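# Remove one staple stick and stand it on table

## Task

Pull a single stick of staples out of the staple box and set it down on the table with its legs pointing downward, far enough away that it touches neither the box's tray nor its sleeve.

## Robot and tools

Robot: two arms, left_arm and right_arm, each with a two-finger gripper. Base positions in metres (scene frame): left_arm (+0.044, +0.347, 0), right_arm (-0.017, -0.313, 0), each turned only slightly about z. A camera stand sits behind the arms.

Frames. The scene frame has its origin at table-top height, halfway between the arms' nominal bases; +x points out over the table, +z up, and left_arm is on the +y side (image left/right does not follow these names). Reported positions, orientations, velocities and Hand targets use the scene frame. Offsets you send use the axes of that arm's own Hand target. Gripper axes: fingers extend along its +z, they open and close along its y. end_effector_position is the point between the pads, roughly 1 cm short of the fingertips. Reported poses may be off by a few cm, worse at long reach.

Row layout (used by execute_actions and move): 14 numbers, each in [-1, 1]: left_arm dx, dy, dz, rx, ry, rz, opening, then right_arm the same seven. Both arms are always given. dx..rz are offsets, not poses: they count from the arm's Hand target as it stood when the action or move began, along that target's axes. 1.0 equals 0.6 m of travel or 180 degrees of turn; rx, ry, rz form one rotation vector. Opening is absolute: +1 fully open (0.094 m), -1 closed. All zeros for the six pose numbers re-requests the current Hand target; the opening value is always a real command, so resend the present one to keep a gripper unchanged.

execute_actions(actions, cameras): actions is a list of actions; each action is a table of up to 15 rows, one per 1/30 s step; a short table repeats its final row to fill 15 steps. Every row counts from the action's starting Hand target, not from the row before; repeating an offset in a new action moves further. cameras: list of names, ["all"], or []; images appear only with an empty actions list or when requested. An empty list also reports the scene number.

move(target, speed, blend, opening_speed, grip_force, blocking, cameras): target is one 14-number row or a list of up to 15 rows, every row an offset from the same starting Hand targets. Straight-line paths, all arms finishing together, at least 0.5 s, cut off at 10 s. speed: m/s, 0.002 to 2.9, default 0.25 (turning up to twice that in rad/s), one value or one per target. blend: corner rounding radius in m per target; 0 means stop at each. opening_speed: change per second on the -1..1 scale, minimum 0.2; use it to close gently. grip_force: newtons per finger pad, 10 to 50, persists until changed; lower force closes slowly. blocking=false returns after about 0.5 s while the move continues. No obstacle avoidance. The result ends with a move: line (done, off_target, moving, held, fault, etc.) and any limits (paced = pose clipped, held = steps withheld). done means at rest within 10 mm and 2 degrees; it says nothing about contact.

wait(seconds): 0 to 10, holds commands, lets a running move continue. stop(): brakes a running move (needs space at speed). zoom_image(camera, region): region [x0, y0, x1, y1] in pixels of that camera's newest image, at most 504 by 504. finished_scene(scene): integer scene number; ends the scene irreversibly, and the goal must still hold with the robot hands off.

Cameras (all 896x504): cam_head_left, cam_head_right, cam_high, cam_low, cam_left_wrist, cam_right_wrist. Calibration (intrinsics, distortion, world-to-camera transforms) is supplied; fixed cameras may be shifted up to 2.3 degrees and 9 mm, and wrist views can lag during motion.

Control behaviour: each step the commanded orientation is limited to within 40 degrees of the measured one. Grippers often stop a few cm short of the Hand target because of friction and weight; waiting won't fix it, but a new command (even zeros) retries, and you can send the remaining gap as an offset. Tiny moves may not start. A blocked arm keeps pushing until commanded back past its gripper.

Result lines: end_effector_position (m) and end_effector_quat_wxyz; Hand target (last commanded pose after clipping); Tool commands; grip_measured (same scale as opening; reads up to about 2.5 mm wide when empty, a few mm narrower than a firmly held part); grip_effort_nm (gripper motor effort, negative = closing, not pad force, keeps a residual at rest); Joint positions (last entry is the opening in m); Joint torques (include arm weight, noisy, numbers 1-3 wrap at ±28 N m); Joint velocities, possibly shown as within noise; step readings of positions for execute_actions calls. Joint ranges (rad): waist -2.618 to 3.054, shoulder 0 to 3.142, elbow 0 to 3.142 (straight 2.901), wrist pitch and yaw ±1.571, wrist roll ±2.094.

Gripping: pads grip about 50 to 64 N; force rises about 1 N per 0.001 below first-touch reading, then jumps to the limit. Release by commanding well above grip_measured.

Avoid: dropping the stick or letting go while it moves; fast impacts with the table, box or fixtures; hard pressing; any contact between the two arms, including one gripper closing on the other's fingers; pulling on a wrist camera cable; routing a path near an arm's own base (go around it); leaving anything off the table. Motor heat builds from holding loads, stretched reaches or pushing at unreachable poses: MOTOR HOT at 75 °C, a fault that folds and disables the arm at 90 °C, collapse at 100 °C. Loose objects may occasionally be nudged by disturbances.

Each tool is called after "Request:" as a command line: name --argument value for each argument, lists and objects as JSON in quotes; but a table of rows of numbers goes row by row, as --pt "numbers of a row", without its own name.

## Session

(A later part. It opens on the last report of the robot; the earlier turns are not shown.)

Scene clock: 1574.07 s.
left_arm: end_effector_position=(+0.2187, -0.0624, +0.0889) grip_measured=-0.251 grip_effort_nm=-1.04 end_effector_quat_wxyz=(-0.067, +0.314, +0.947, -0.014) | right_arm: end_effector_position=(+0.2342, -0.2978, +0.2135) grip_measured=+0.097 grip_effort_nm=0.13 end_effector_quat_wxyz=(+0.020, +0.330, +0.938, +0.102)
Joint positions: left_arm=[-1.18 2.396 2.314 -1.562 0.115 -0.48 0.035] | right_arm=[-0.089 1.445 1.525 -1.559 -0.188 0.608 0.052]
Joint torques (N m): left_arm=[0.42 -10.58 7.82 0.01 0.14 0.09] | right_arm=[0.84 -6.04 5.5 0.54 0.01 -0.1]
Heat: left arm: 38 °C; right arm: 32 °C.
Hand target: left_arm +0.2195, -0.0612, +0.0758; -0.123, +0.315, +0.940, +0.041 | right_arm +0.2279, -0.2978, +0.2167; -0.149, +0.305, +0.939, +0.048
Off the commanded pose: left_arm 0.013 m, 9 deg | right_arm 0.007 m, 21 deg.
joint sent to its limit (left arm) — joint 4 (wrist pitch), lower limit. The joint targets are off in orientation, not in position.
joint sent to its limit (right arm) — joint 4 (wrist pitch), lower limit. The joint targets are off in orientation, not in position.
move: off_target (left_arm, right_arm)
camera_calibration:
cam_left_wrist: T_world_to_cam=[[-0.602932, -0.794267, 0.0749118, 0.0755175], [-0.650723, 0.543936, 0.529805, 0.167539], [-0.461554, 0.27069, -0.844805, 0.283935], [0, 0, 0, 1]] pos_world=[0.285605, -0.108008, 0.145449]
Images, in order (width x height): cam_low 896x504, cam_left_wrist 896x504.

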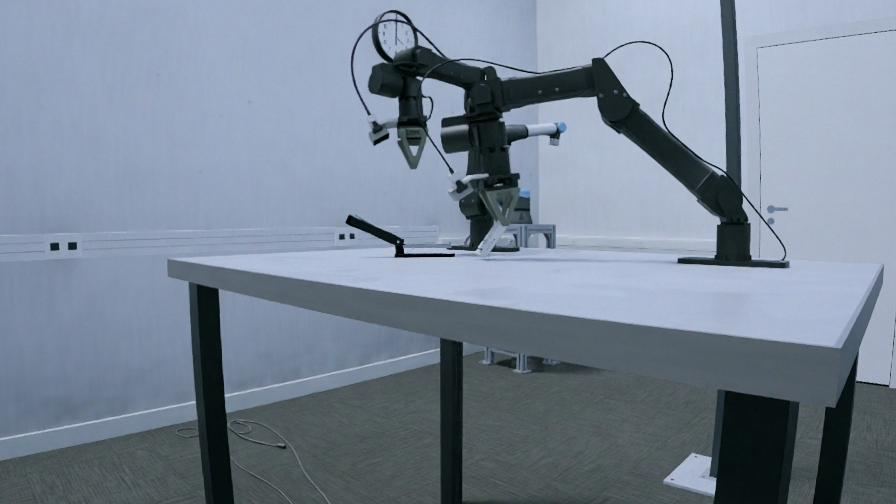

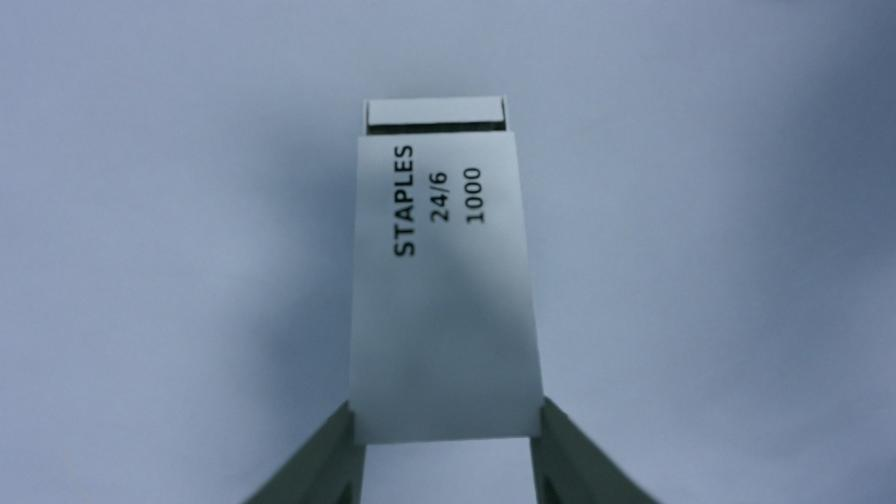

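Request:
move --target '[0.0644,0.0018,0.084,0,-0.3528,0,-0.5,0,0,0,0,0,0,0.1]' --speed 0.12 --cameras '["cam_left_wrist","cam_low"]'

Request:
zoom_image --camera "cam_low" --region '[440, 170, 600, 280]'

Scene clock: 1638.73 s.
left_arm: end_effector_position=(+0.1781, -0.0269, +0.0250) grip_measured=-0.252 grip_effort_nm=-1.04 end_effector_quat_wxyz=(+0.371, +0.297, +0.872, -0.117) | right_arm: end_effector_position=(+0.2342, -0.2978, +0.2135) grip_measured=+0.097 grip_effort_nm=0.13 end_effector_quat_wxyz=(+0.020, +0.330, +0.938, +0.102)
Joint positions: left_arm=[-1.531 1.768 0.796 0.003 -0.564 -0.638 0.035] | right_arm=[-0.089 1.445 1.525 -1.559 -0.188 0.608 0.052]
Joint torques (N m): left_arm=[-0.62 -10.36 4.42 1.96 -0.61 0.07] | right_arm=[0.84 -6.06 5.48 0.54 0.03 -0.08]
Heat: left arm: 48 °C; right arm: 30 °C.
Hand target: left_arm +0.1801, -0.0300, +0.0372; +0.390, +0.289, +0.865, -0.130 | right_arm +0.2279, -0.2978, +0.2167; -0.149, +0.305, +0.939, +0.048
Off the commanded pose: left_arm 0.013 m, 3 deg | right_arm 0.007 m, 21 deg.
joint sent to its limit (right arm) — joint 4 (wrist pitch), lower limit. The joint targets are off in orientation, not in position.
move: off_target (left_arm, right_arm)
camera_calibration:
cam_left_wrist: T_world_to_cam=[[-0.616116, -0.787277, -0.024424, 0.0890005], [-0.733044, 0.584467, -0.347915, 0.19339], [0.288181, -0.196452, -0.937208, 0.0578957], [0, 0, 0, 1]] pos_world=[0.179914, -0.0315883, 0.123717]
Images, in order (width x height): cam_low 896x504, cam_left_wrist 896x504.

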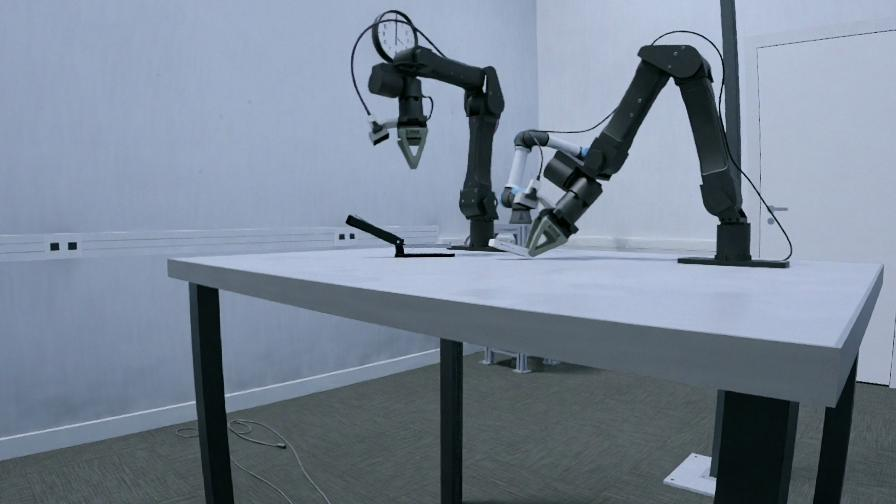

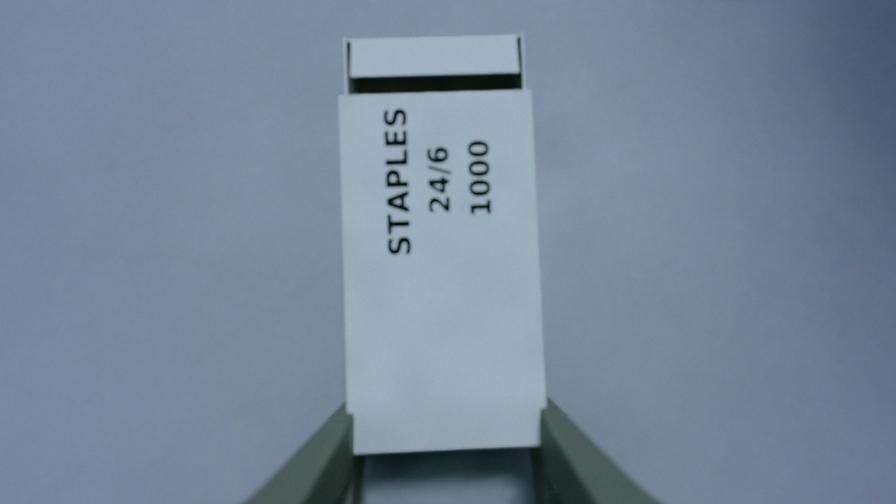

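Scaled by 3.150 from the camera's 896x504 image, which has a finer 1280x720 frame.

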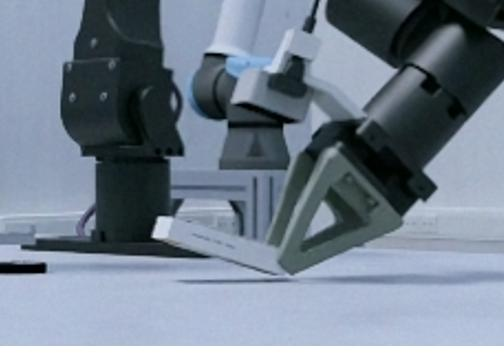

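Request:
move --target '[-0.0313,0,-0.0277,0,-0.0944,0,-0.5,0,0,0,0,0,0,0.1]' --speed 0.08 --cameras '["cam_left_wrist","cam_low"]'

Request:
zoom_image --camera "cam_low" --region '[440, 170, 600, 280]'

Scene clock: 1657.33 s.
left_arm: end_effector_position=(+0.1792, -0.0302, +0.0525) grip_measured=-0.252 grip_effort_nm=-1.04 end_effector_quat_wxyz=(+0.500, +0.278, +0.804, -0.162) | right_arm: end_effector_position=(+0.2342, -0.2978, +0.2135) grip_measured=+0.097 grip_effort_nm=0.13 end_effector_quat_wxyz=(+0.020, +0.330, +0.938, +0.102)
Joint positions: left_arm=[-1.609 1.768 0.613 0.475 -0.78 -0.498 0.035] | right_arm=[-0.089 1.445 1.525 -1.559 -0.188 0.608 0.052]
Joint torques (N m): left_arm=[-0.55 -8.98 3.77 2.31 -0.58 0.06] | right_arm=[0.81 -6.01 5.41 0.54 0.01 -0.1]
Heat: left arm: 46 °C; right arm: 30 °C.
Hand target: left_arm +0.1800, -0.0300, +0.0623; +0.513, +0.267, +0.797, -0.172 | right_arm +0.2279, -0.2978, +0.2167; -0.149, +0.305, +0.939, +0.048
Off the commanded pose: left_arm 0.010 m, 2 deg | right_arm 0.007 m, 21 deg.
joint sent to its limit (right arm) — joint 4 (wrist pitch), lower limit. The joint targets are off in orientation, not in position.
move: off_target (right_arm)
camera_calibration:
cam_left_wrist: T_world_to_cam=[[-0.617908, -0.785734, -0.0284714, 0.0883641], [-0.608521, 0.50085, -0.615509, 0.194857], [0.497887, -0.363003, -0.787615, 0.0322752], [0, 0, 0, 1]] pos_world=[0.157106, -0.0164472, 0.147872]
Images, in order (width x height): cam_low 896x504, cam_left_wrist 896x504.

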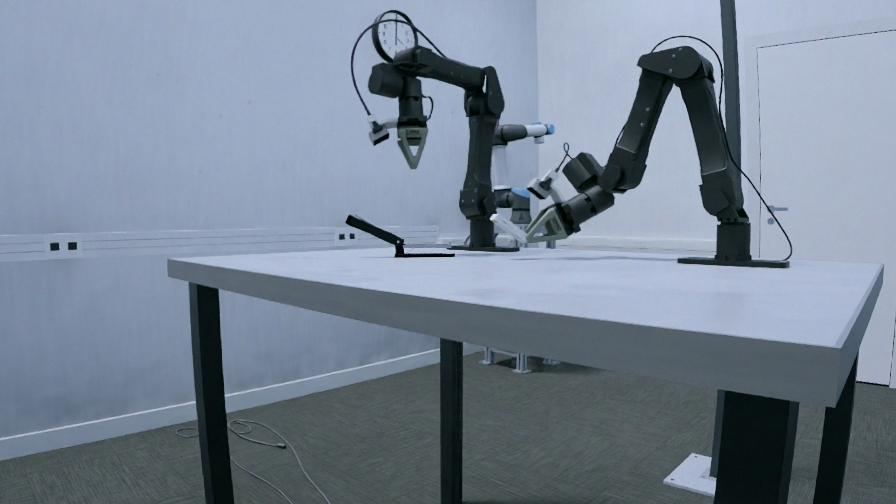

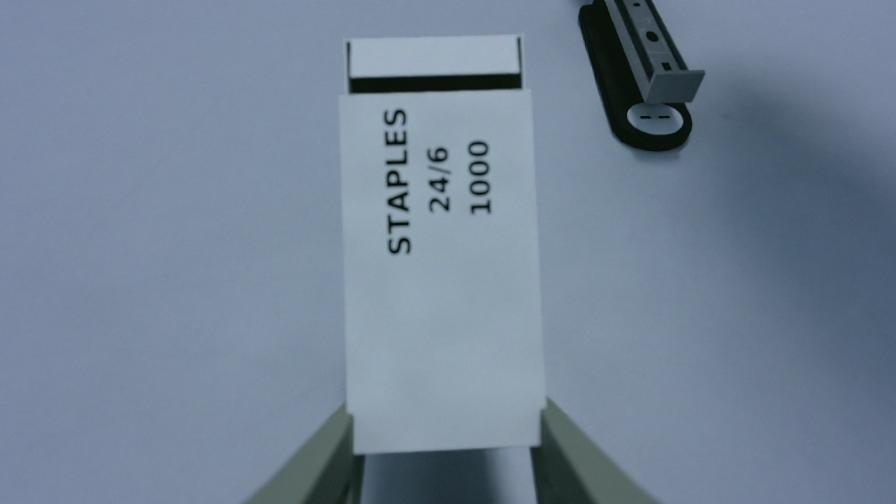

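Scaled by 3.150 from the camera's 896x504 image, which has a finer 1280x720 frame.

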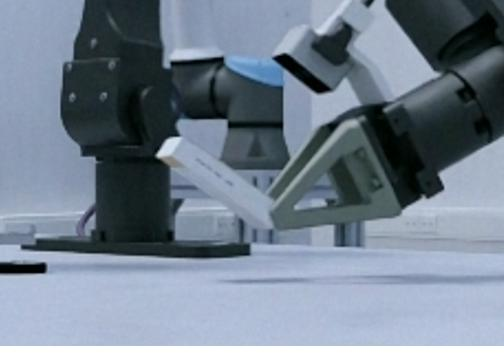

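Request:
move --target '[0.0424,0,0.0193,0,0.175,0,-0.5,0,0,0,0,0,0,0.1]' --speed 0.08 --cameras '["cam_left_wrist","cam_low"]'

Request:
zoom_image --camera "cam_low" --region '[440, 170, 600, 280]'

Scene clock: 1682.50 s.
left_arm: end_effector_position=(+0.1783, -0.0327, +0.0426) grip_measured=-0.253 grip_effort_nm=-1.04 end_effector_quat_wxyz=(+0.288, +0.303, +0.902, -0.111) | right_arm: end_effector_position=(+0.2342, -0.2978, +0.2135) grip_measured=+0.097 grip_effort_nm=0.13 end_effector_quat_wxyz=(+0.020, +0.330, +0.938, +0.102)
Joint positions: left_arm=[-1.464 1.745 0.971 -0.295 -0.395 -0.656 0.035] | right_arm=[-0.089 1.445 1.525 -1.559 -0.188 0.608 0.052]
Joint torques (N m): left_arm=[0.72 -6.13 8.1 1.01 -0.22 -0.07] | right_arm=[0.75 -6.02 5.52 0.54 0.03 -0.08]
Heat: left arm: 45 °C; right arm: 30 °C.
Hand target: left_arm +0.1800, -0.0300, +0.0343; +0.277, +0.303, +0.907, -0.093 | right_arm +0.2279, -0.2978, +0.2167; -0.149, +0.305, +0.939, +0.048
Off the commanded pose: left_arm 0.009 m, 2 deg | right_arm 0.007 m, 21 deg.
joint sent to its limit (right arm) — joint 4 (wrist pitch), lower limit. The joint targets are off in orientation, not in position.
move: off_target (right_arm)
camera_calibration:
cam_left_wrist: T_world_to_cam=[[-0.622134, -0.782618, 0.0214059, 0.0842641], [-0.772033, 0.608719, -0.182826, 0.203644], [0.130053, -0.130268, -0.982912, 0.105437], [0, 0, 0, 1]] pos_world=[0.195931, -0.0442801, 0.139063]
Images, in order (width x height): cam_low 896x504, cam_left_wrist 896x504.

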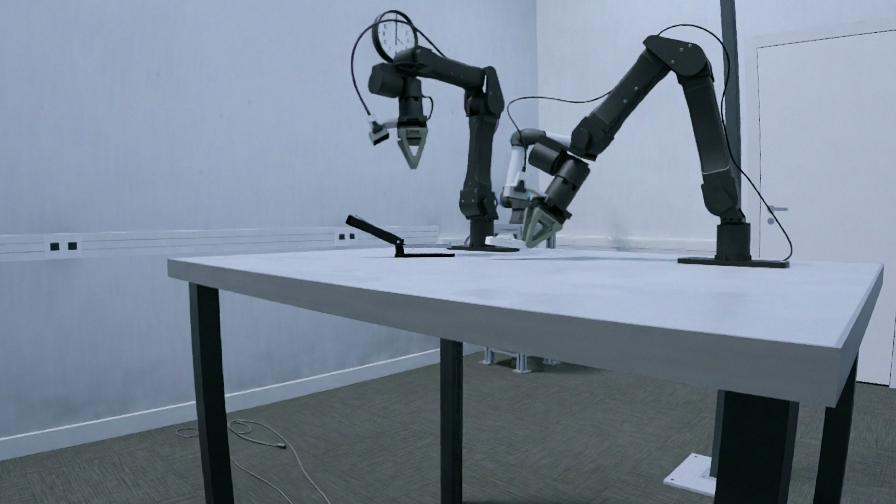

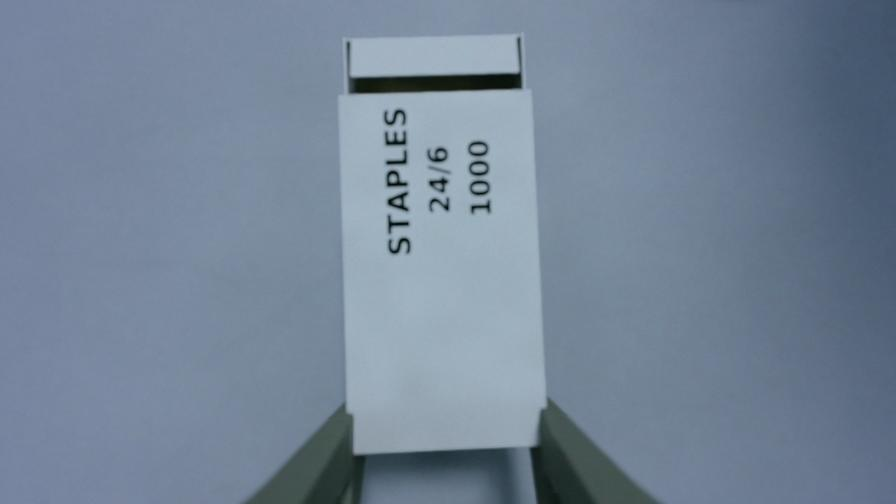

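Scaled by 3.150 from the camera's 896x504 image, which has a finer 1280x720 frame.

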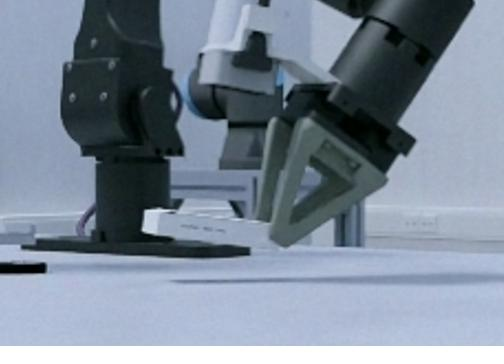

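Request:
move --pt "0.0149 0 0.0221 0 0.0278 0 -0.5 0 0 0 0 0 0 0.1" --pt "0.0242 0 0.0359 0 0.0278 0 -0.5 0 0 0 0 0 0 0.1" --speed 0.04 --cameras '["cam_left_wrist","cam_low"]'

Request:
zoom_image --camera "cam_low" --region '[440, 170, 600, 280]'

Scene clock: 1690.87 s.
left_arm: end_effector_position=(+0.1785, -0.0317, +0.0219) grip_measured=-0.253 grip_effort_nm=-1.04 end_effector_quat_wxyz=(+0.246, +0.308, +0.914, -0.092) | right_arm: end_effector_position=(+0.2342, -0.2978, +0.2135) grip_measured=+0.097 grip_effort_nm=0.13 end_effector_quat_wxyz=(+0.020, +0.330, +0.938, +0.102)
Joint positions: left_arm=[-1.436 1.817 1.02 -0.35 -0.332 -0.656 0.035] | right_arm=[-0.089 1.445 1.525 -1.559 -0.188 0.608 0.052]
Joint torques (N m): left_arm=[0.42 -5.93 6.13 1.34 -0.15 -0.06] | right_arm=[0.81 -6.06 5.48 0.54 0.02 -0.1]
Heat: left arm: 43 °C; right arm: 30 °C.
Hand target: left_arm +0.1800, -0.0300, +0.0083; +0.238, +0.307, +0.918, -0.079 | right_arm +0.2279, -0.2978, +0.2167; -0.149, +0.305, +0.939, +0.048
Off the commanded pose: left_arm 0.014 m, 2 deg | right_arm 0.007 m, 21 deg.
joint sent to its limit (right arm) — joint 4 (wrist pitch), lower limit. The joint targets are off in orientation, not in position.
move: off_target (left_arm, right_arm)
camera_calibration:
cam_left_wrist: T_world_to_cam=[[-0.621171, -0.783571, 0.0127475, 0.0856694], [-0.781243, 0.617881, -0.0887845, 0.199379], [0.0616926, -0.0651092, -0.995969, 0.099749], [0, 0, 0, 1]] pos_world=[0.202825, -0.0495696, 0.115957]
Images, in order (width x height): cam_low 896x504, cam_left_wrist 896x504.

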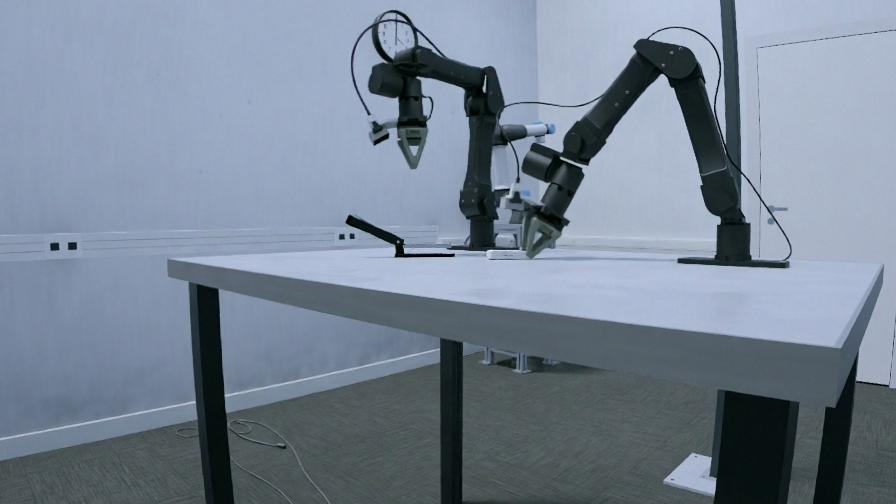

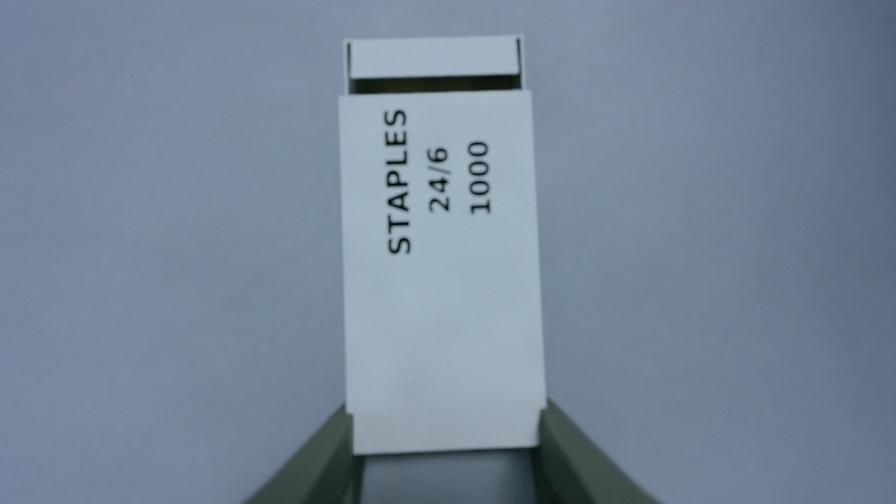

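Scaled by 3.150 from the camera's 896x504 image, which has a finer 1280x720 frame.

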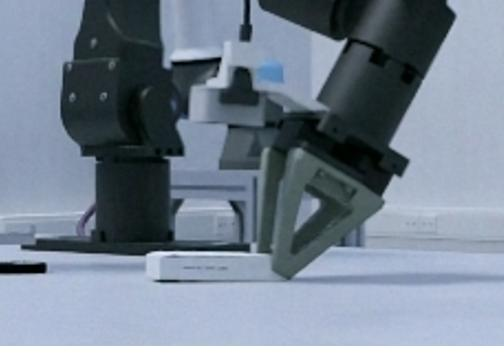

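Request:
move --pt "-0.0065 0 -0.0117 0 0 0 -0.5 0 0 0 0 0 0 0.1" --pt "-0.0065 0 -0.0117 0 0 0 0.05 0 0 0 0 0 0 0.1" --pt "-0.0094 0 -0.0117 0 -0.1 0 0.05 0 0 0 0 0 0 0.1" --speed 0.05 --opening_speed 0.4 --cameras '["cam_left_wrist","cam_low"]'

Request:
zoom_image --camera "cam_low" --region '[440, 170, 600, 280]'

Scene clock: 1705.63 s.
left_arm: end_effector_position=(+0.1841, -0.0354, +0.0203) grip_measured=+0.048 grip_effort_nm=0.08 end_effector_quat_wxyz=(+0.382, +0.286, +0.869, -0.127) | right_arm: end_effector_position=(+0.2342, -0.2978, +0.2135) grip_measured=+0.097 grip_effort_nm=0.13 end_effector_quat_wxyz=(+0.020, +0.330, +0.938, +0.102)
Joint positions: left_arm=[-1.522 1.811 0.796 0.082 -0.573 -0.635 0.049] | right_arm=[-0.089 1.445 1.525 -1.559 -0.188 0.608 0.052]
Joint torques (N m): left_arm=[-0.4 -9.17 3.51 1.62 -0.23 0.03] | right_arm=[0.77 -6 5.44 0.53 0.03 -0.09]
Heat: left arm: 42 °C; right arm: 30 °C.
Hand target: left_arm +0.1812, -0.0310, +0.0172; +0.378, +0.291, +0.870, -0.127 | right_arm +0.2279, -0.2978, +0.2167; -0.149, +0.305, +0.939, +0.048
Off the commanded pose: left_arm 0.006 m, 1 deg | right_arm 0.007 m, 21 deg.
joint sent to its limit (right arm) — joint 4 (wrist pitch), lower limit. The joint targets are off in orientation, not in position.
move: off_target (right_arm)
camera_calibration:
cam_left_wrist: T_world_to_cam=[[-0.60568, -0.795695, -0.00464465, 0.0834006], [-0.736009, 0.562447, -0.376755, 0.201449], [0.302394, -0.224774, -0.926301, 0.0462408], [0, 0, 0, 1]] pos_world=[0.1848, -0.0365493, 0.119117]
Images, in order (width x height): cam_low 896x504, cam_left_wrist 896x504.

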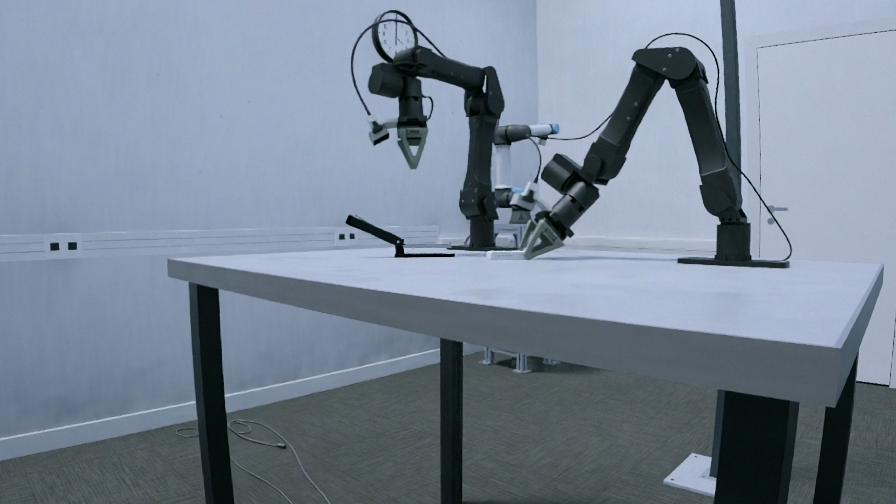

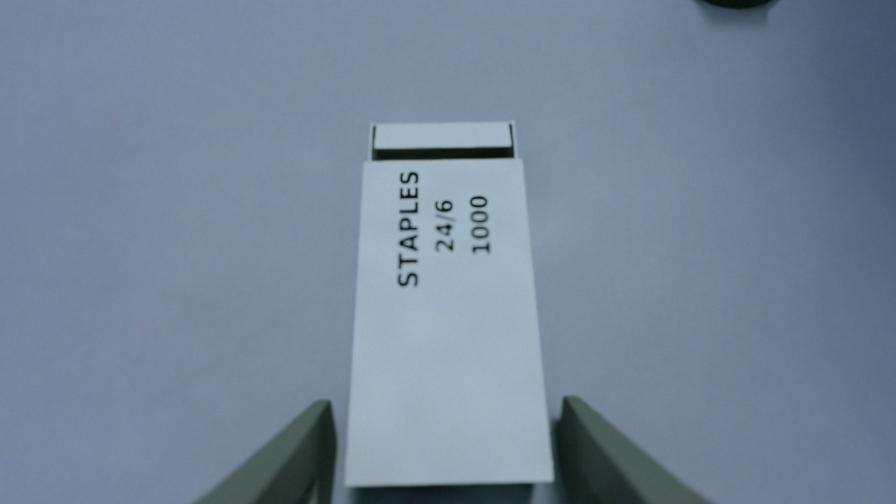

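Scaled by 3.150 from the camera's 896x504 image, which has a finer 1280x720 frame.

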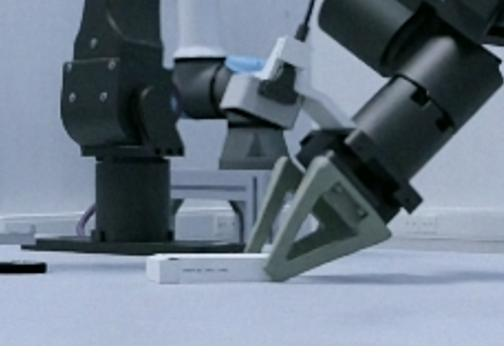

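Request:
move --target '[0,0,0,0,0,0,-0.5,0,0,0,0,0,0,0.1]' --speed 0.05 --opening_speed 0.4 --grip_force '[50,50]'

Request:
move --pt "0 0 0 0 0 0 -0.5 0.0987 0.248 0.1312 -0.0029 -0.0167 0.009 0.1" --pt "0 0 0 0 0 0 -0.5 0.0598 0.2847 0.2898 -0.0029 -0.0167 0.009 0.1" --speed '[0.25,0.15]' --blend '[0.03,0]' --cameras '["cam_left_wrist","cam_low"]'

Request:
zoom_image --camera "cam_low" --region '[420, 150, 600, 280]'

Scene clock: 1739.73 s.
left_arm: end_effector_position=(+0.1848, -0.0346, +0.0204) grip_measured=-0.232 grip_effort_nm=-1.03 end_effector_quat_wxyz=(+0.384, +0.285, +0.869, -0.126) | right_arm: end_effector_position=(+0.2342, -0.2978, +0.2135) grip_measured=+0.097 grip_effort_nm=0.13 end_effector_quat_wxyz=(+0.020, +0.330, +0.938, +0.102)
Joint positions: left_arm=[-1.522 1.811 0.795 0.082 -0.578 -0.635 0.036] | right_arm=[-0.089 1.445 1.525 -1.559 -0.188 0.608 0.052]
Joint torques (N m): left_arm=[-0.25 -9.11 3.51 1.67 -0.16 0.05] | right_arm=[0.8 -6.05 5.52 0.54 0.02 -0.09]
Heat: left arm: 43 °C; right arm: 30 °C.
Hand target: left_arm +0.1813, -0.0310, +0.0172; +0.378, +0.291, +0.870, -0.127 | right_arm +0.2279, -0.2978, +0.2167; -0.149, +0.305, +0.939, +0.048
Off the commanded pose: left_arm 0.006 m, 1 deg | right_arm 0.007 m, 21 deg.
joint sent to its limit (right arm) — joint 4 (wrist pitch), lower limit. The joint targets are off in orientation, not in position.
move: off_target (right_arm)

Scene clock: 1741.87 s.
left_arm: end_effector_position=(+0.1848, -0.0346, +0.0204) grip_measured=-0.232 grip_effort_nm=-1.04 end_effector_quat_wxyz=(+0.384, +0.285, +0.869, -0.126) | right_arm: end_effector_position=(+0.2565, -0.1116, +0.0627) grip_measured=+0.097 grip_effort_nm=0.13 end_effector_quat_wxyz=(-0.123, +0.318, +0.939, +0.036)
Joint positions: left_arm=[-1.522 1.811 0.795 0.082 -0.578 -0.635 0.036] | right_arm=[0.499 1.955 1.489 -1.219 -0.231 1.149 0.052]
Joint torques (N m): left_arm=[-0.17 -9.02 3.6 1.67 -0.17 0.05] | right_arm=[0.47 -8.72 5.7 0.41 -0.21 0.07]
Heat: left arm: 43 °C; right arm: 30 °C.
Hand target: left_arm +0.1813, -0.0310, +0.0172; +0.378, +0.291, +0.870, -0.127 | right_arm +0.2571, -0.1078, +0.0625; -0.124, +0.320, +0.938, +0.043
Off the commanded pose: left_arm 0.006 m, 1 deg | right_arm 0.004 m, 1 deg.
move: done
camera_calibration:
cam_left_wrist: T_world_to_cam=[[-0.603505, -0.797314, -0.00848453, 0.0839899], [-0.736023, 0.561142, -0.378668, 0.20144], [0.306679, -0.222283, -0.925494, 0.0455144], [0, 0, 0, 1]] pos_world=[0.184995, -0.035953, 0.119115]
Images, in order (width x height): cam_low 896x504, cam_left_wrist 896x504.

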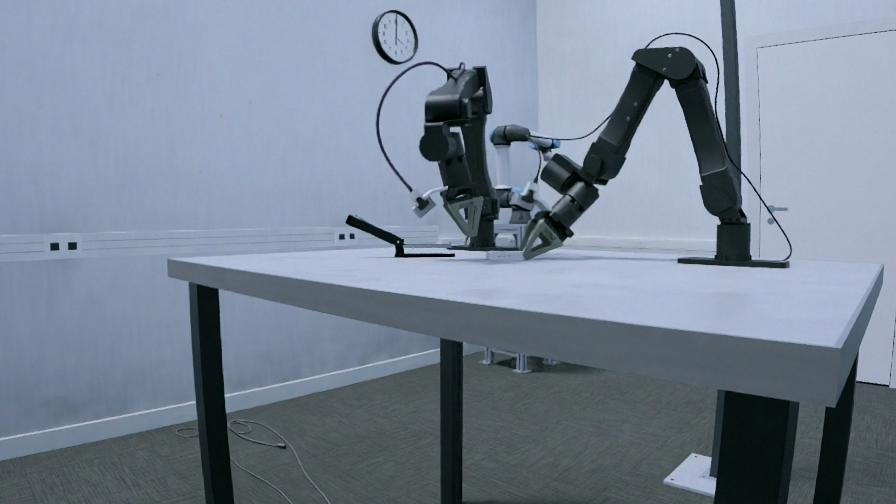

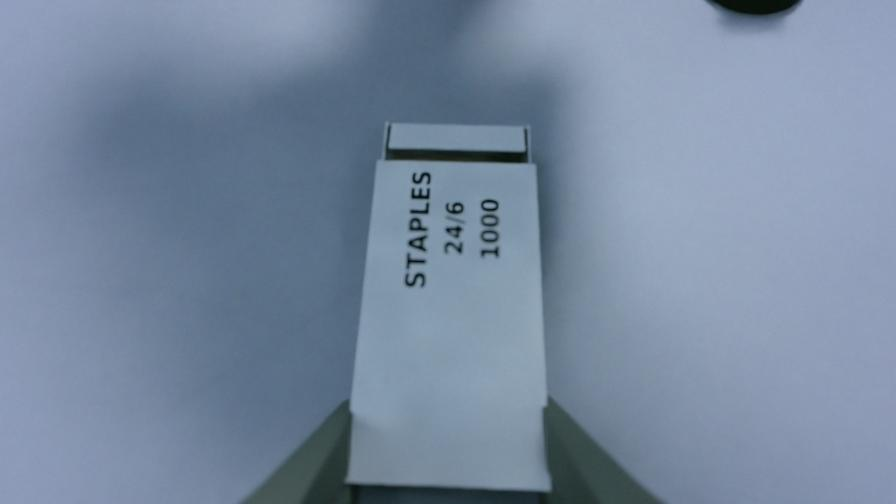

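Scaled by 2.800 from the camera's 896x504 image, which has a finer 1280x720 frame.

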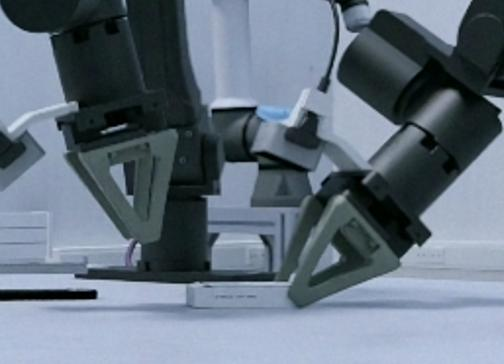

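Request:
move --pt "0 0 0 0 0 0 -0.5 -0.0203 0 0.0757 0 0 0 0.1" --pt "0 0 0 0 0 0 -0.5 0.0119 0 0.0843 0 0 0 0.1" --speed 0.05 --cameras '["cam_left_wrist"]'

Scene clock: 1756.73 s.
left_arm: end_effector_position=(+0.1848, -0.0346, +0.0204) grip_measured=-0.232 grip_effort_nm=-1.04 end_effector_quat_wxyz=(+0.384, +0.285, +0.869, -0.126) | right_arm: end_effector_position=(+0.2462, -0.0976, +0.0166) grip_measured=+0.097 grip_effort_nm=0.13 end_effector_quat_wxyz=(-0.122, +0.320, +0.939, +0.040)
Joint positions: left_arm=[-1.522 1.811 0.795 0.082 -0.578 -0.635 0.036] | right_arm=[0.545 1.992 1.35 -1.022 -0.24 1.203 0.052]
Joint torques (N m): left_arm=[-0.27 -8.98 3.66 1.61 -0.16 0.01] | right_arm=[1.02 -9.54 3.99 0.45 -0.19 0.08]
Heat: left arm: 44 °C; right arm: 31 °C.
Hand target: left_arm +0.1813, -0.0310, +0.0172; +0.378, +0.291, +0.870, -0.127 | right_arm +0.2413, -0.0956, +0.0156; -0.123, +0.320, +0.938, +0.043
Off the commanded pose: left_arm 0.006 m, 1 deg | right_arm 0.005 m, 0 deg.
move: done
camera_calibration:
cam_left_wrist: T_world_to_cam=[[-0.603505, -0.797314, -0.00848453, 0.0839899], [-0.736023, 0.561142, -0.378668, 0.20144], [0.306679, -0.222283, -0.925494, 0.0455144], [0, 0, 0, 1]] pos_world=[0.184995, -0.035953, 0.119115]
Images, in order (width x height): cam_left_wrist 896x504.

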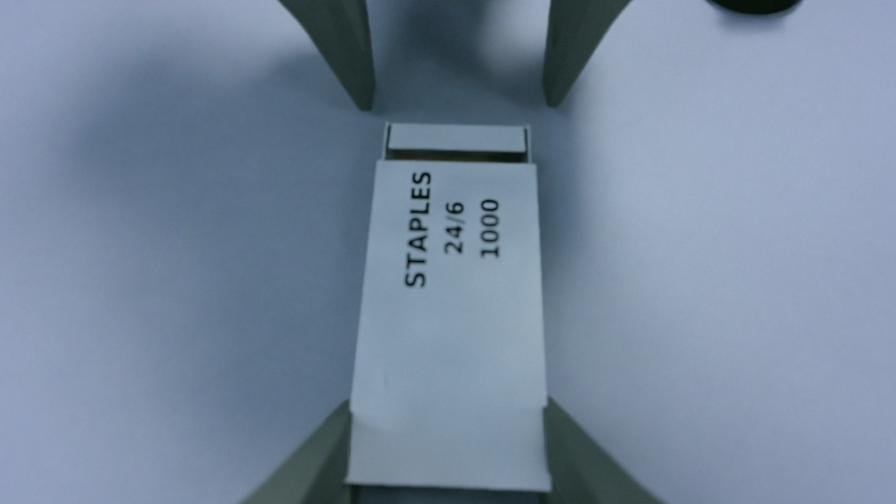

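Request:
move --target '[0,0,0,0,0,0,-0.5,0.0387,0.0003,0.0103,-0.0029,0,0.0107,0.1]' --speed 0.05 --cameras '["cam_left_wrist"]'

Scene clock: 1787.53 s.
left_arm: end_effector_position=(+0.1848, -0.0346, +0.0204) grip_measured=-0.232 grip_effort_nm=-1.04 end_effector_quat_wxyz=(+0.384, +0.285, +0.869, -0.126) | right_arm: end_effector_position=(+0.2284, -0.0817, +0.0165) grip_measured=+0.097 grip_effort_nm=0.13 end_effector_quat_wxyz=(-0.120, +0.336, +0.933, +0.045)
Joint positions: left_arm=[-1.522 1.811 0.795 0.082 -0.578 -0.635 0.036] | right_arm=[0.61 1.955 1.298 -0.976 -0.248 1.305 0.052]
Joint torques (N m): left_arm=[-0.2 -9.1 3.55 1.67 -0.15 -0.01] | right_arm=[1.01 -9.31 3.97 0.46 -0.17 0.06]
Heat: left arm: 44 °C; right arm: 32 °C.
Hand target: left_arm +0.1813, -0.0310, +0.0172; +0.378, +0.291, +0.870, -0.127 | right_arm +0.2225, -0.0808, +0.0156; -0.123, +0.337, +0.933, +0.045
Off the commanded pose: left_arm 0.006 m, 1 deg | right_arm 0.006 m, 0 deg.
move: done
camera_calibration:
cam_left_wrist: T_world_to_cam=[[-0.603505, -0.797314, -0.00848453, 0.0839899], [-0.736023, 0.561142, -0.378668, 0.20144], [0.306679, -0.222283, -0.925494, 0.0455144], [0, 0, 0, 1]] pos_world=[0.184995, -0.035953, 0.119115]
Images, in order (width x height): cam_left_wrist 896x504.

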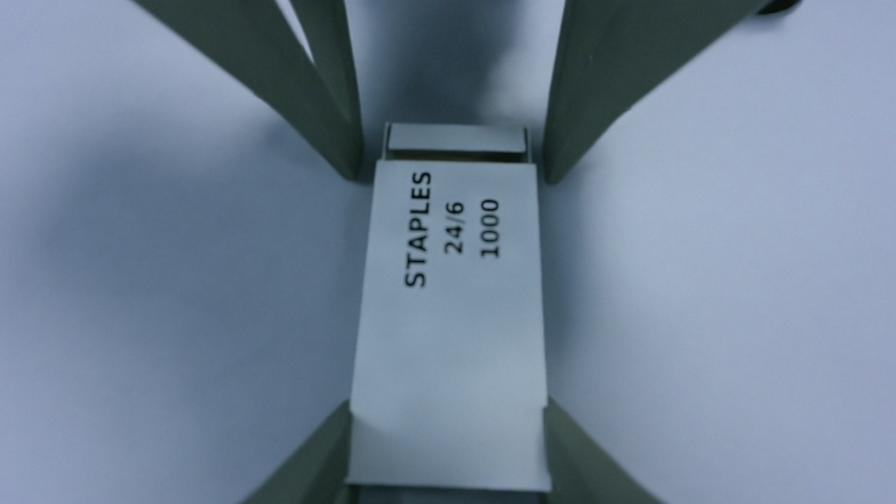

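Request:
move --target '[0,0,0,0,0,0,-0.5,-0.0128,0,-0.0035,0,0,0,0.1]' --speed 0.05 --cameras '["cam_left_wrist"]'

Scene clock: 1794.70 s.
left_arm: end_effector_position=(+0.1848, -0.0346, +0.0204) grip_measured=-0.232 grip_effort_nm=-1.04 end_effector_quat_wxyz=(+0.384, +0.285, +0.869, -0.126) | right_arm: end_effector_position=(+0.2292, -0.0823, +0.0168) grip_measured=+0.097 grip_effort_nm=0.13 end_effector_quat_wxyz=(-0.122, +0.335, +0.933, +0.048)
Joint positions: left_arm=[-1.522 1.811 0.795 0.082 -0.578 -0.635 0.036] | right_arm=[0.603 1.955 1.298 -0.976 -0.256 1.296 0.052]
Joint torques (N m): left_arm=[-0.25 -8.95 3.51 1.63 -0.17 0.02] | right_arm=[-0.5 -8.65 4.97 0.36 -0.1 -0.04]
Heat: left arm: 44 °C; right arm: 33 °C.
Hand target: left_arm +0.1813, -0.0310, +0.0172; +0.378, +0.291, +0.870, -0.127 | right_arm +0.2286, -0.0858, +0.0157; -0.123, +0.336, +0.933, +0.045
Off the commanded pose: left_arm 0.006 m, 1 deg | right_arm 0.004 m, 0 deg.
move: done
camera_calibration:
cam_left_wrist: T_world_to_cam=[[-0.603505, -0.797314, -0.00848453, 0.0839899], [-0.736023, 0.561142, -0.378668, 0.20144], [0.306679, -0.222283, -0.925494, 0.0455144], [0, 0, 0, 1]] pos_world=[0.184995, -0.035953, 0.119115]
Images, in order (width x height): cam_left_wrist 896x504.

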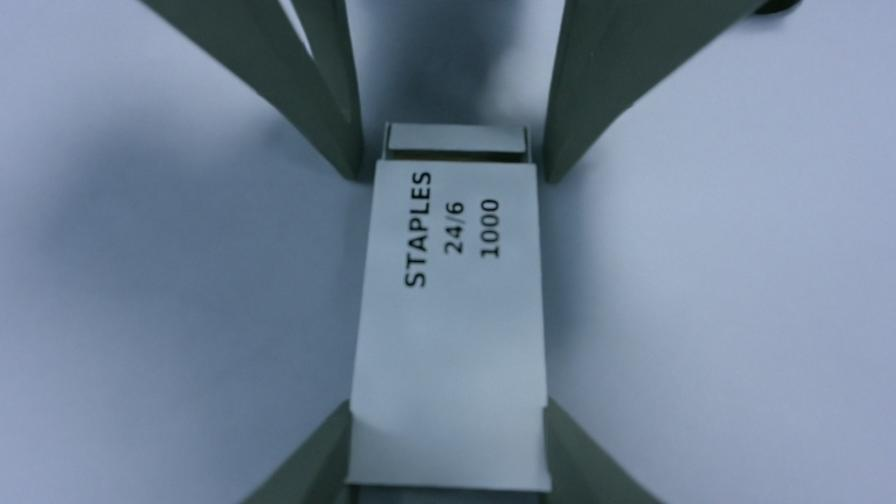

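Now close.

Request:
move --target '[0,0,0,0,0,0,-0.5,0,0,0,0,0,0,-0.5]' --speed 0.05 --opening_speed 0.3 --cameras '["cam_left_wrist"]'

Request:
zoom_image --camera "cam_left_wrist" --region '[330, 90, 590, 210]'

Scene clock: 1798.97 s.
left_arm: end_effector_position=(+0.1849, -0.0346, +0.0204) grip_measured=-0.233 grip_effort_nm=-1.04 end_effector_quat_wxyz=(+0.384, +0.285, +0.869, -0.125) | right_arm: end_effector_position=(+0.2291, -0.0824, +0.0168) grip_measured=-0.234 grip_effort_nm=-1.05 end_effector_quat_wxyz=(-0.122, +0.334, +0.933, +0.048)
Joint positions: left_arm=[-1.522 1.811 0.795 0.082 -0.579 -0.635 0.036] | right_arm=[0.603 1.955 1.298 -0.977 -0.256 1.293 0.036]
Joint torques (N m): left_arm=[-0.46 -9.13 3.58 1.63 -0.17 0.04] | right_arm=[-0.46 -8.62 4.89 0.37 -0.09 -0.05]
Heat: left arm: 44 °C; right arm: 32 °C.
Hand target: left_arm +0.1813, -0.0310, +0.0173; +0.378, +0.291, +0.870, -0.127 | right_arm +0.2285, -0.0858, +0.0157; -0.123, +0.336, +0.933, +0.045
Off the commanded pose: left_arm 0.006 m, 1 deg | right_arm 0.004 m, 0 deg.
move: done
camera_calibration:
cam_left_wrist: T_world_to_cam=[[-0.603141, -0.797585, -0.00892532, 0.0840259], [-0.736029, 0.560834, -0.379113, 0.201594], [0.30738, -0.222089, -0.925307, 0.0454311], [0, 0, 0, 1]] pos_world=[0.185094, -0.0359533, 0.119215]
Images, in order (width x height): cam_left_wrist 896x504.

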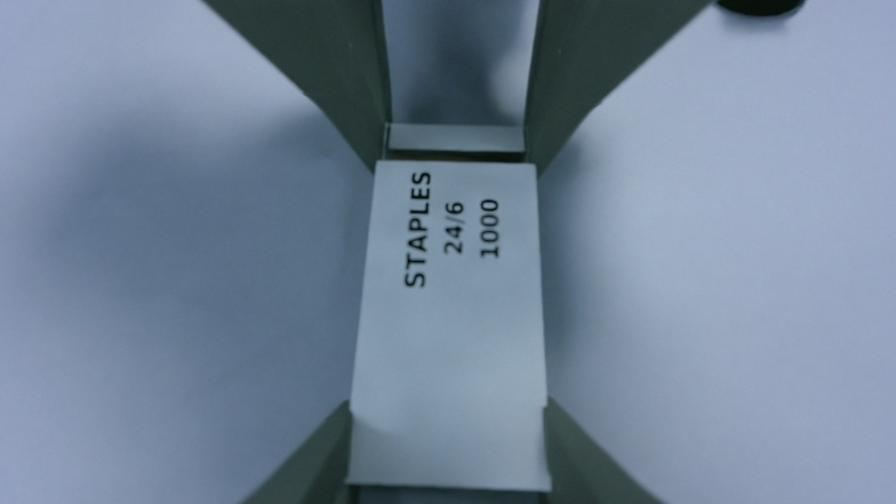

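Scaled by 1.938 from the camera's 896x504 image, which has a finer 1280x720 frame.

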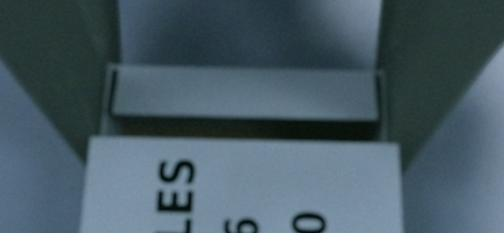

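Request:
move --pt "0 0 0 0 0 0 -0.5 0 0 0 0 0 0 0.0" --pt "0 0 0 0 0 0 -0.5 -0.0096 0 -0.0026 0 0 0 0.0" --speed 0.05 --opening_speed 0.6 --cameras '["cam_left_wrist"]'

Scene clock: 1826.20 s.
left_arm: end_effector_position=(+0.1849, -0.0346, +0.0204) grip_measured=-0.233 grip_effort_nm=-1.04 end_effector_quat_wxyz=(+0.384, +0.285, +0.869, -0.125) | right_arm: end_effector_position=(+0.2328, -0.0864, +0.0168) grip_measured=-0.003 grip_effort_nm=0.13 end_effector_quat_wxyz=(-0.122, +0.335, +0.933, +0.050)
Joint positions: left_arm=[-1.522 1.811 0.795 0.082 -0.579 -0.635 0.036] | right_arm=[0.587 1.955 1.298 -0.977 -0.256 1.279 0.047]
Joint torques (N m): left_arm=[-0.49 -9.11 3.58 1.65 -0.15 0.05] | right_arm=[-0.55 -8.08 5.71 0.3 -0.09 -0.06]
Heat: left arm: 44 °C; right arm: 32 °C.
Hand target: left_arm +0.1813, -0.0310, +0.0173; +0.378, +0.291, +0.870, -0.127 | right_arm +0.2332, -0.0896, +0.0157; -0.123, +0.336, +0.933, +0.045
Off the commanded pose: left_arm 0.006 m, 1 deg | right_arm 0.003 m, 1 deg.
move: done
camera_calibration:
cam_left_wrist: T_world_to_cam=[[-0.603141, -0.797585, -0.00892532, 0.0840259], [-0.736029, 0.560834, -0.379113, 0.201594], [0.30738, -0.222089, -0.925307, 0.0454311], [0, 0, 0, 1]] pos_world=[0.185094, -0.0359533, 0.119215]
Images, in order (width x height): cam_left_wrist 896x504.

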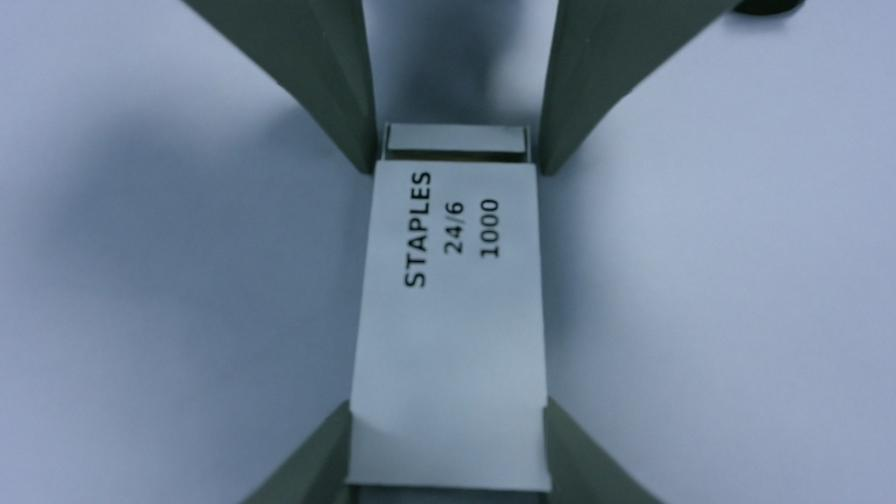

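Request:
move --target '[0,0,0,0,0,0,-0.5,0,0,0,0,0,0,-0.5]' --speed 0.05 --opening_speed 0.3 --cameras '["cam_left_wrist"]'

Request:
zoom_image --camera "cam_left_wrist" --region '[330, 90, 590, 210]'

Scene clock: 1830.70 s.
left_arm: end_effector_position=(+0.1849, -0.0346, +0.0204) grip_measured=-0.233 grip_effort_nm=-1.04 end_effector_quat_wxyz=(+0.384, +0.285, +0.869, -0.125) | right_arm: end_effector_position=(+0.2328, -0.0864, +0.0168) grip_measured=-0.236 grip_effort_nm=-1.05 end_effector_quat_wxyz=(-0.122, +0.335, +0.933, +0.050)
Joint positions: left_arm=[-1.522 1.811 0.795 0.082 -0.579 -0.635 0.036] | right_arm=[0.587 1.955 1.298 -0.977 -0.256 1.278 0.036]
Joint torques (N m): left_arm=[-0.28 -8.98 3.41 1.66 -0.11 0.03] | right_arm=[-0.58 -8.1 5.68 0.29 -0.09 -0.05]
Heat: left arm: 44 °C; right arm: 32 °C.
Hand target: left_arm +0.1813, -0.0310, +0.0173; +0.378, +0.291, +0.870, -0.127 | right_arm +0.2332, -0.0896, +0.0157; -0.123, +0.336, +0.933, +0.045
Off the commanded pose: left_arm 0.006 m, 1 deg | right_arm 0.003 m, 1 deg.
move: done
camera_calibration:
cam_left_wrist: T_world_to_cam=[[-0.603334, -0.797435, -0.00926912, 0.0841077], [-0.735825, 0.561127, -0.379075, 0.201562], [0.307489, -0.221888, -0.92532, 0.0454195], [0, 0, 0, 1]] pos_world=[0.185094, -0.0359536, 0.119214]
Images, in order (width x height): cam_left_wrist 896x504.

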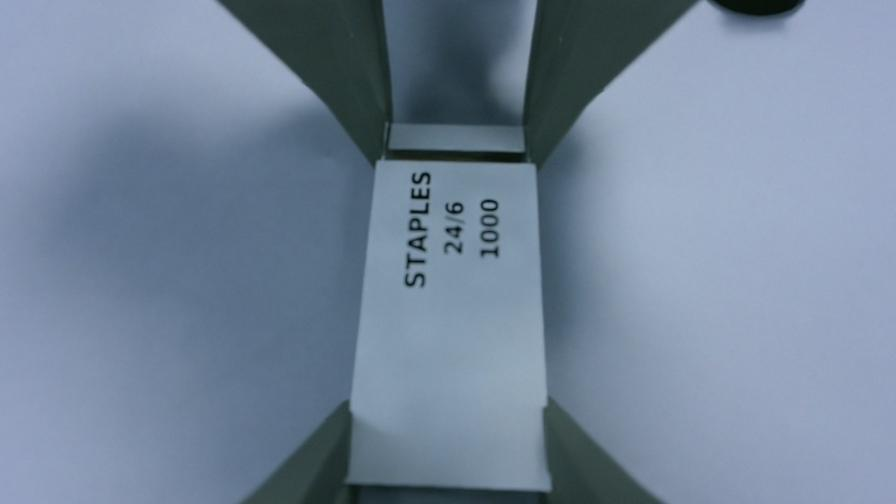

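Scaled by 1.938 from the camera's 896x504 image, which has a finer 1280x720 frame.

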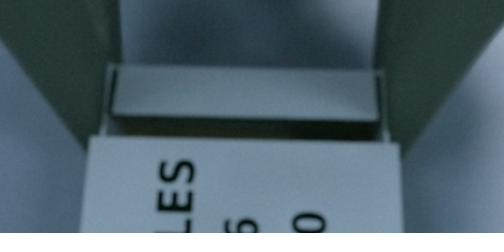

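Request:
move --target '[0.0171,0,-0.0183,0,0,0,-0.5,-0.0644,0.0017,-0.0173,0,0,0,-0.5]' --speed 0.06 --cameras '["cam_left_wrist"]'

Scene clock: 1851.43 s.
left_arm: end_effector_position=(+0.1810, -0.0397, +0.0235) grip_measured=-0.233 grip_effort_nm=-1.04 end_effector_quat_wxyz=(+0.395, +0.276, +0.864, -0.146) | right_arm: end_effector_position=(+0.2319, -0.0956, +0.0195) grip_measured=-0.236 grip_effort_nm=-1.05 end_effector_quat_wxyz=(-0.177, +0.329, +0.926, +0.055)
Joint positions: left_arm=[-1.537 1.811 0.773 0.149 -0.591 -0.647 0.036] | right_arm=[0.52 2 1.345 -1.066 -0.342 1.188 0.036]
Joint torques (N m): left_arm=[-2.24 -11.36 2.26 0.9 -0.26 -0.21] | right_arm=[-4.29 -7.95 8.31 0.47 0.76 -0.19]
Heat: left arm: 44 °C; right arm: 32 °C.
Hand target: left_arm +0.1692, -0.0219, +0.0172; +0.378, +0.291, +0.870, -0.127 | right_arm +0.2646, -0.1145, +0.0156; -0.123, +0.337, +0.933, +0.045
Off the commanded pose: left_arm 0.022 m, 3 deg | right_arm 0.038 m, 6 deg.
move: off_target (left_arm, right_arm)
camera_calibration:
cam_left_wrist: T_world_to_cam=[[-0.603451, -0.796961, 0.0264624, 0.0768587], [-0.732435, 0.540862, -0.413529, 0.202176], [0.315254, -0.268927, -0.910106, 0.0446589], [0, 0, 0, 1]] pos_world=[0.180383, -0.0360862, 0.122216]
Images, in order (width x height): cam_left_wrist 896x504.

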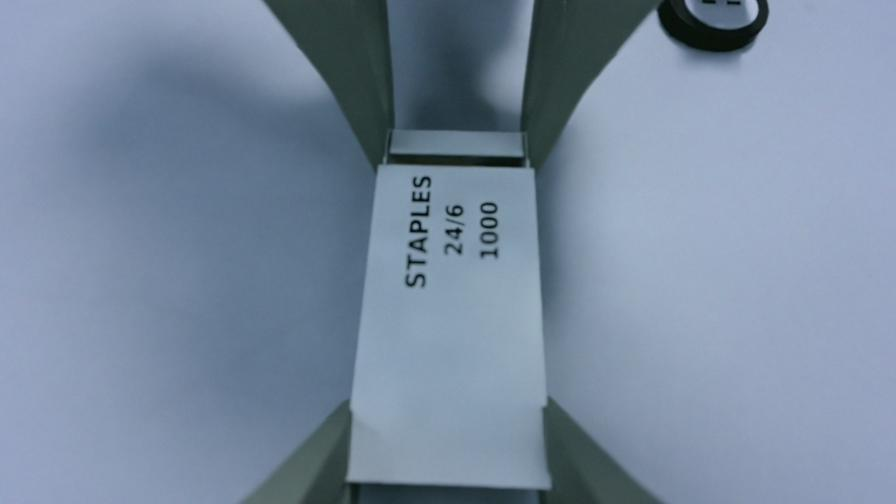

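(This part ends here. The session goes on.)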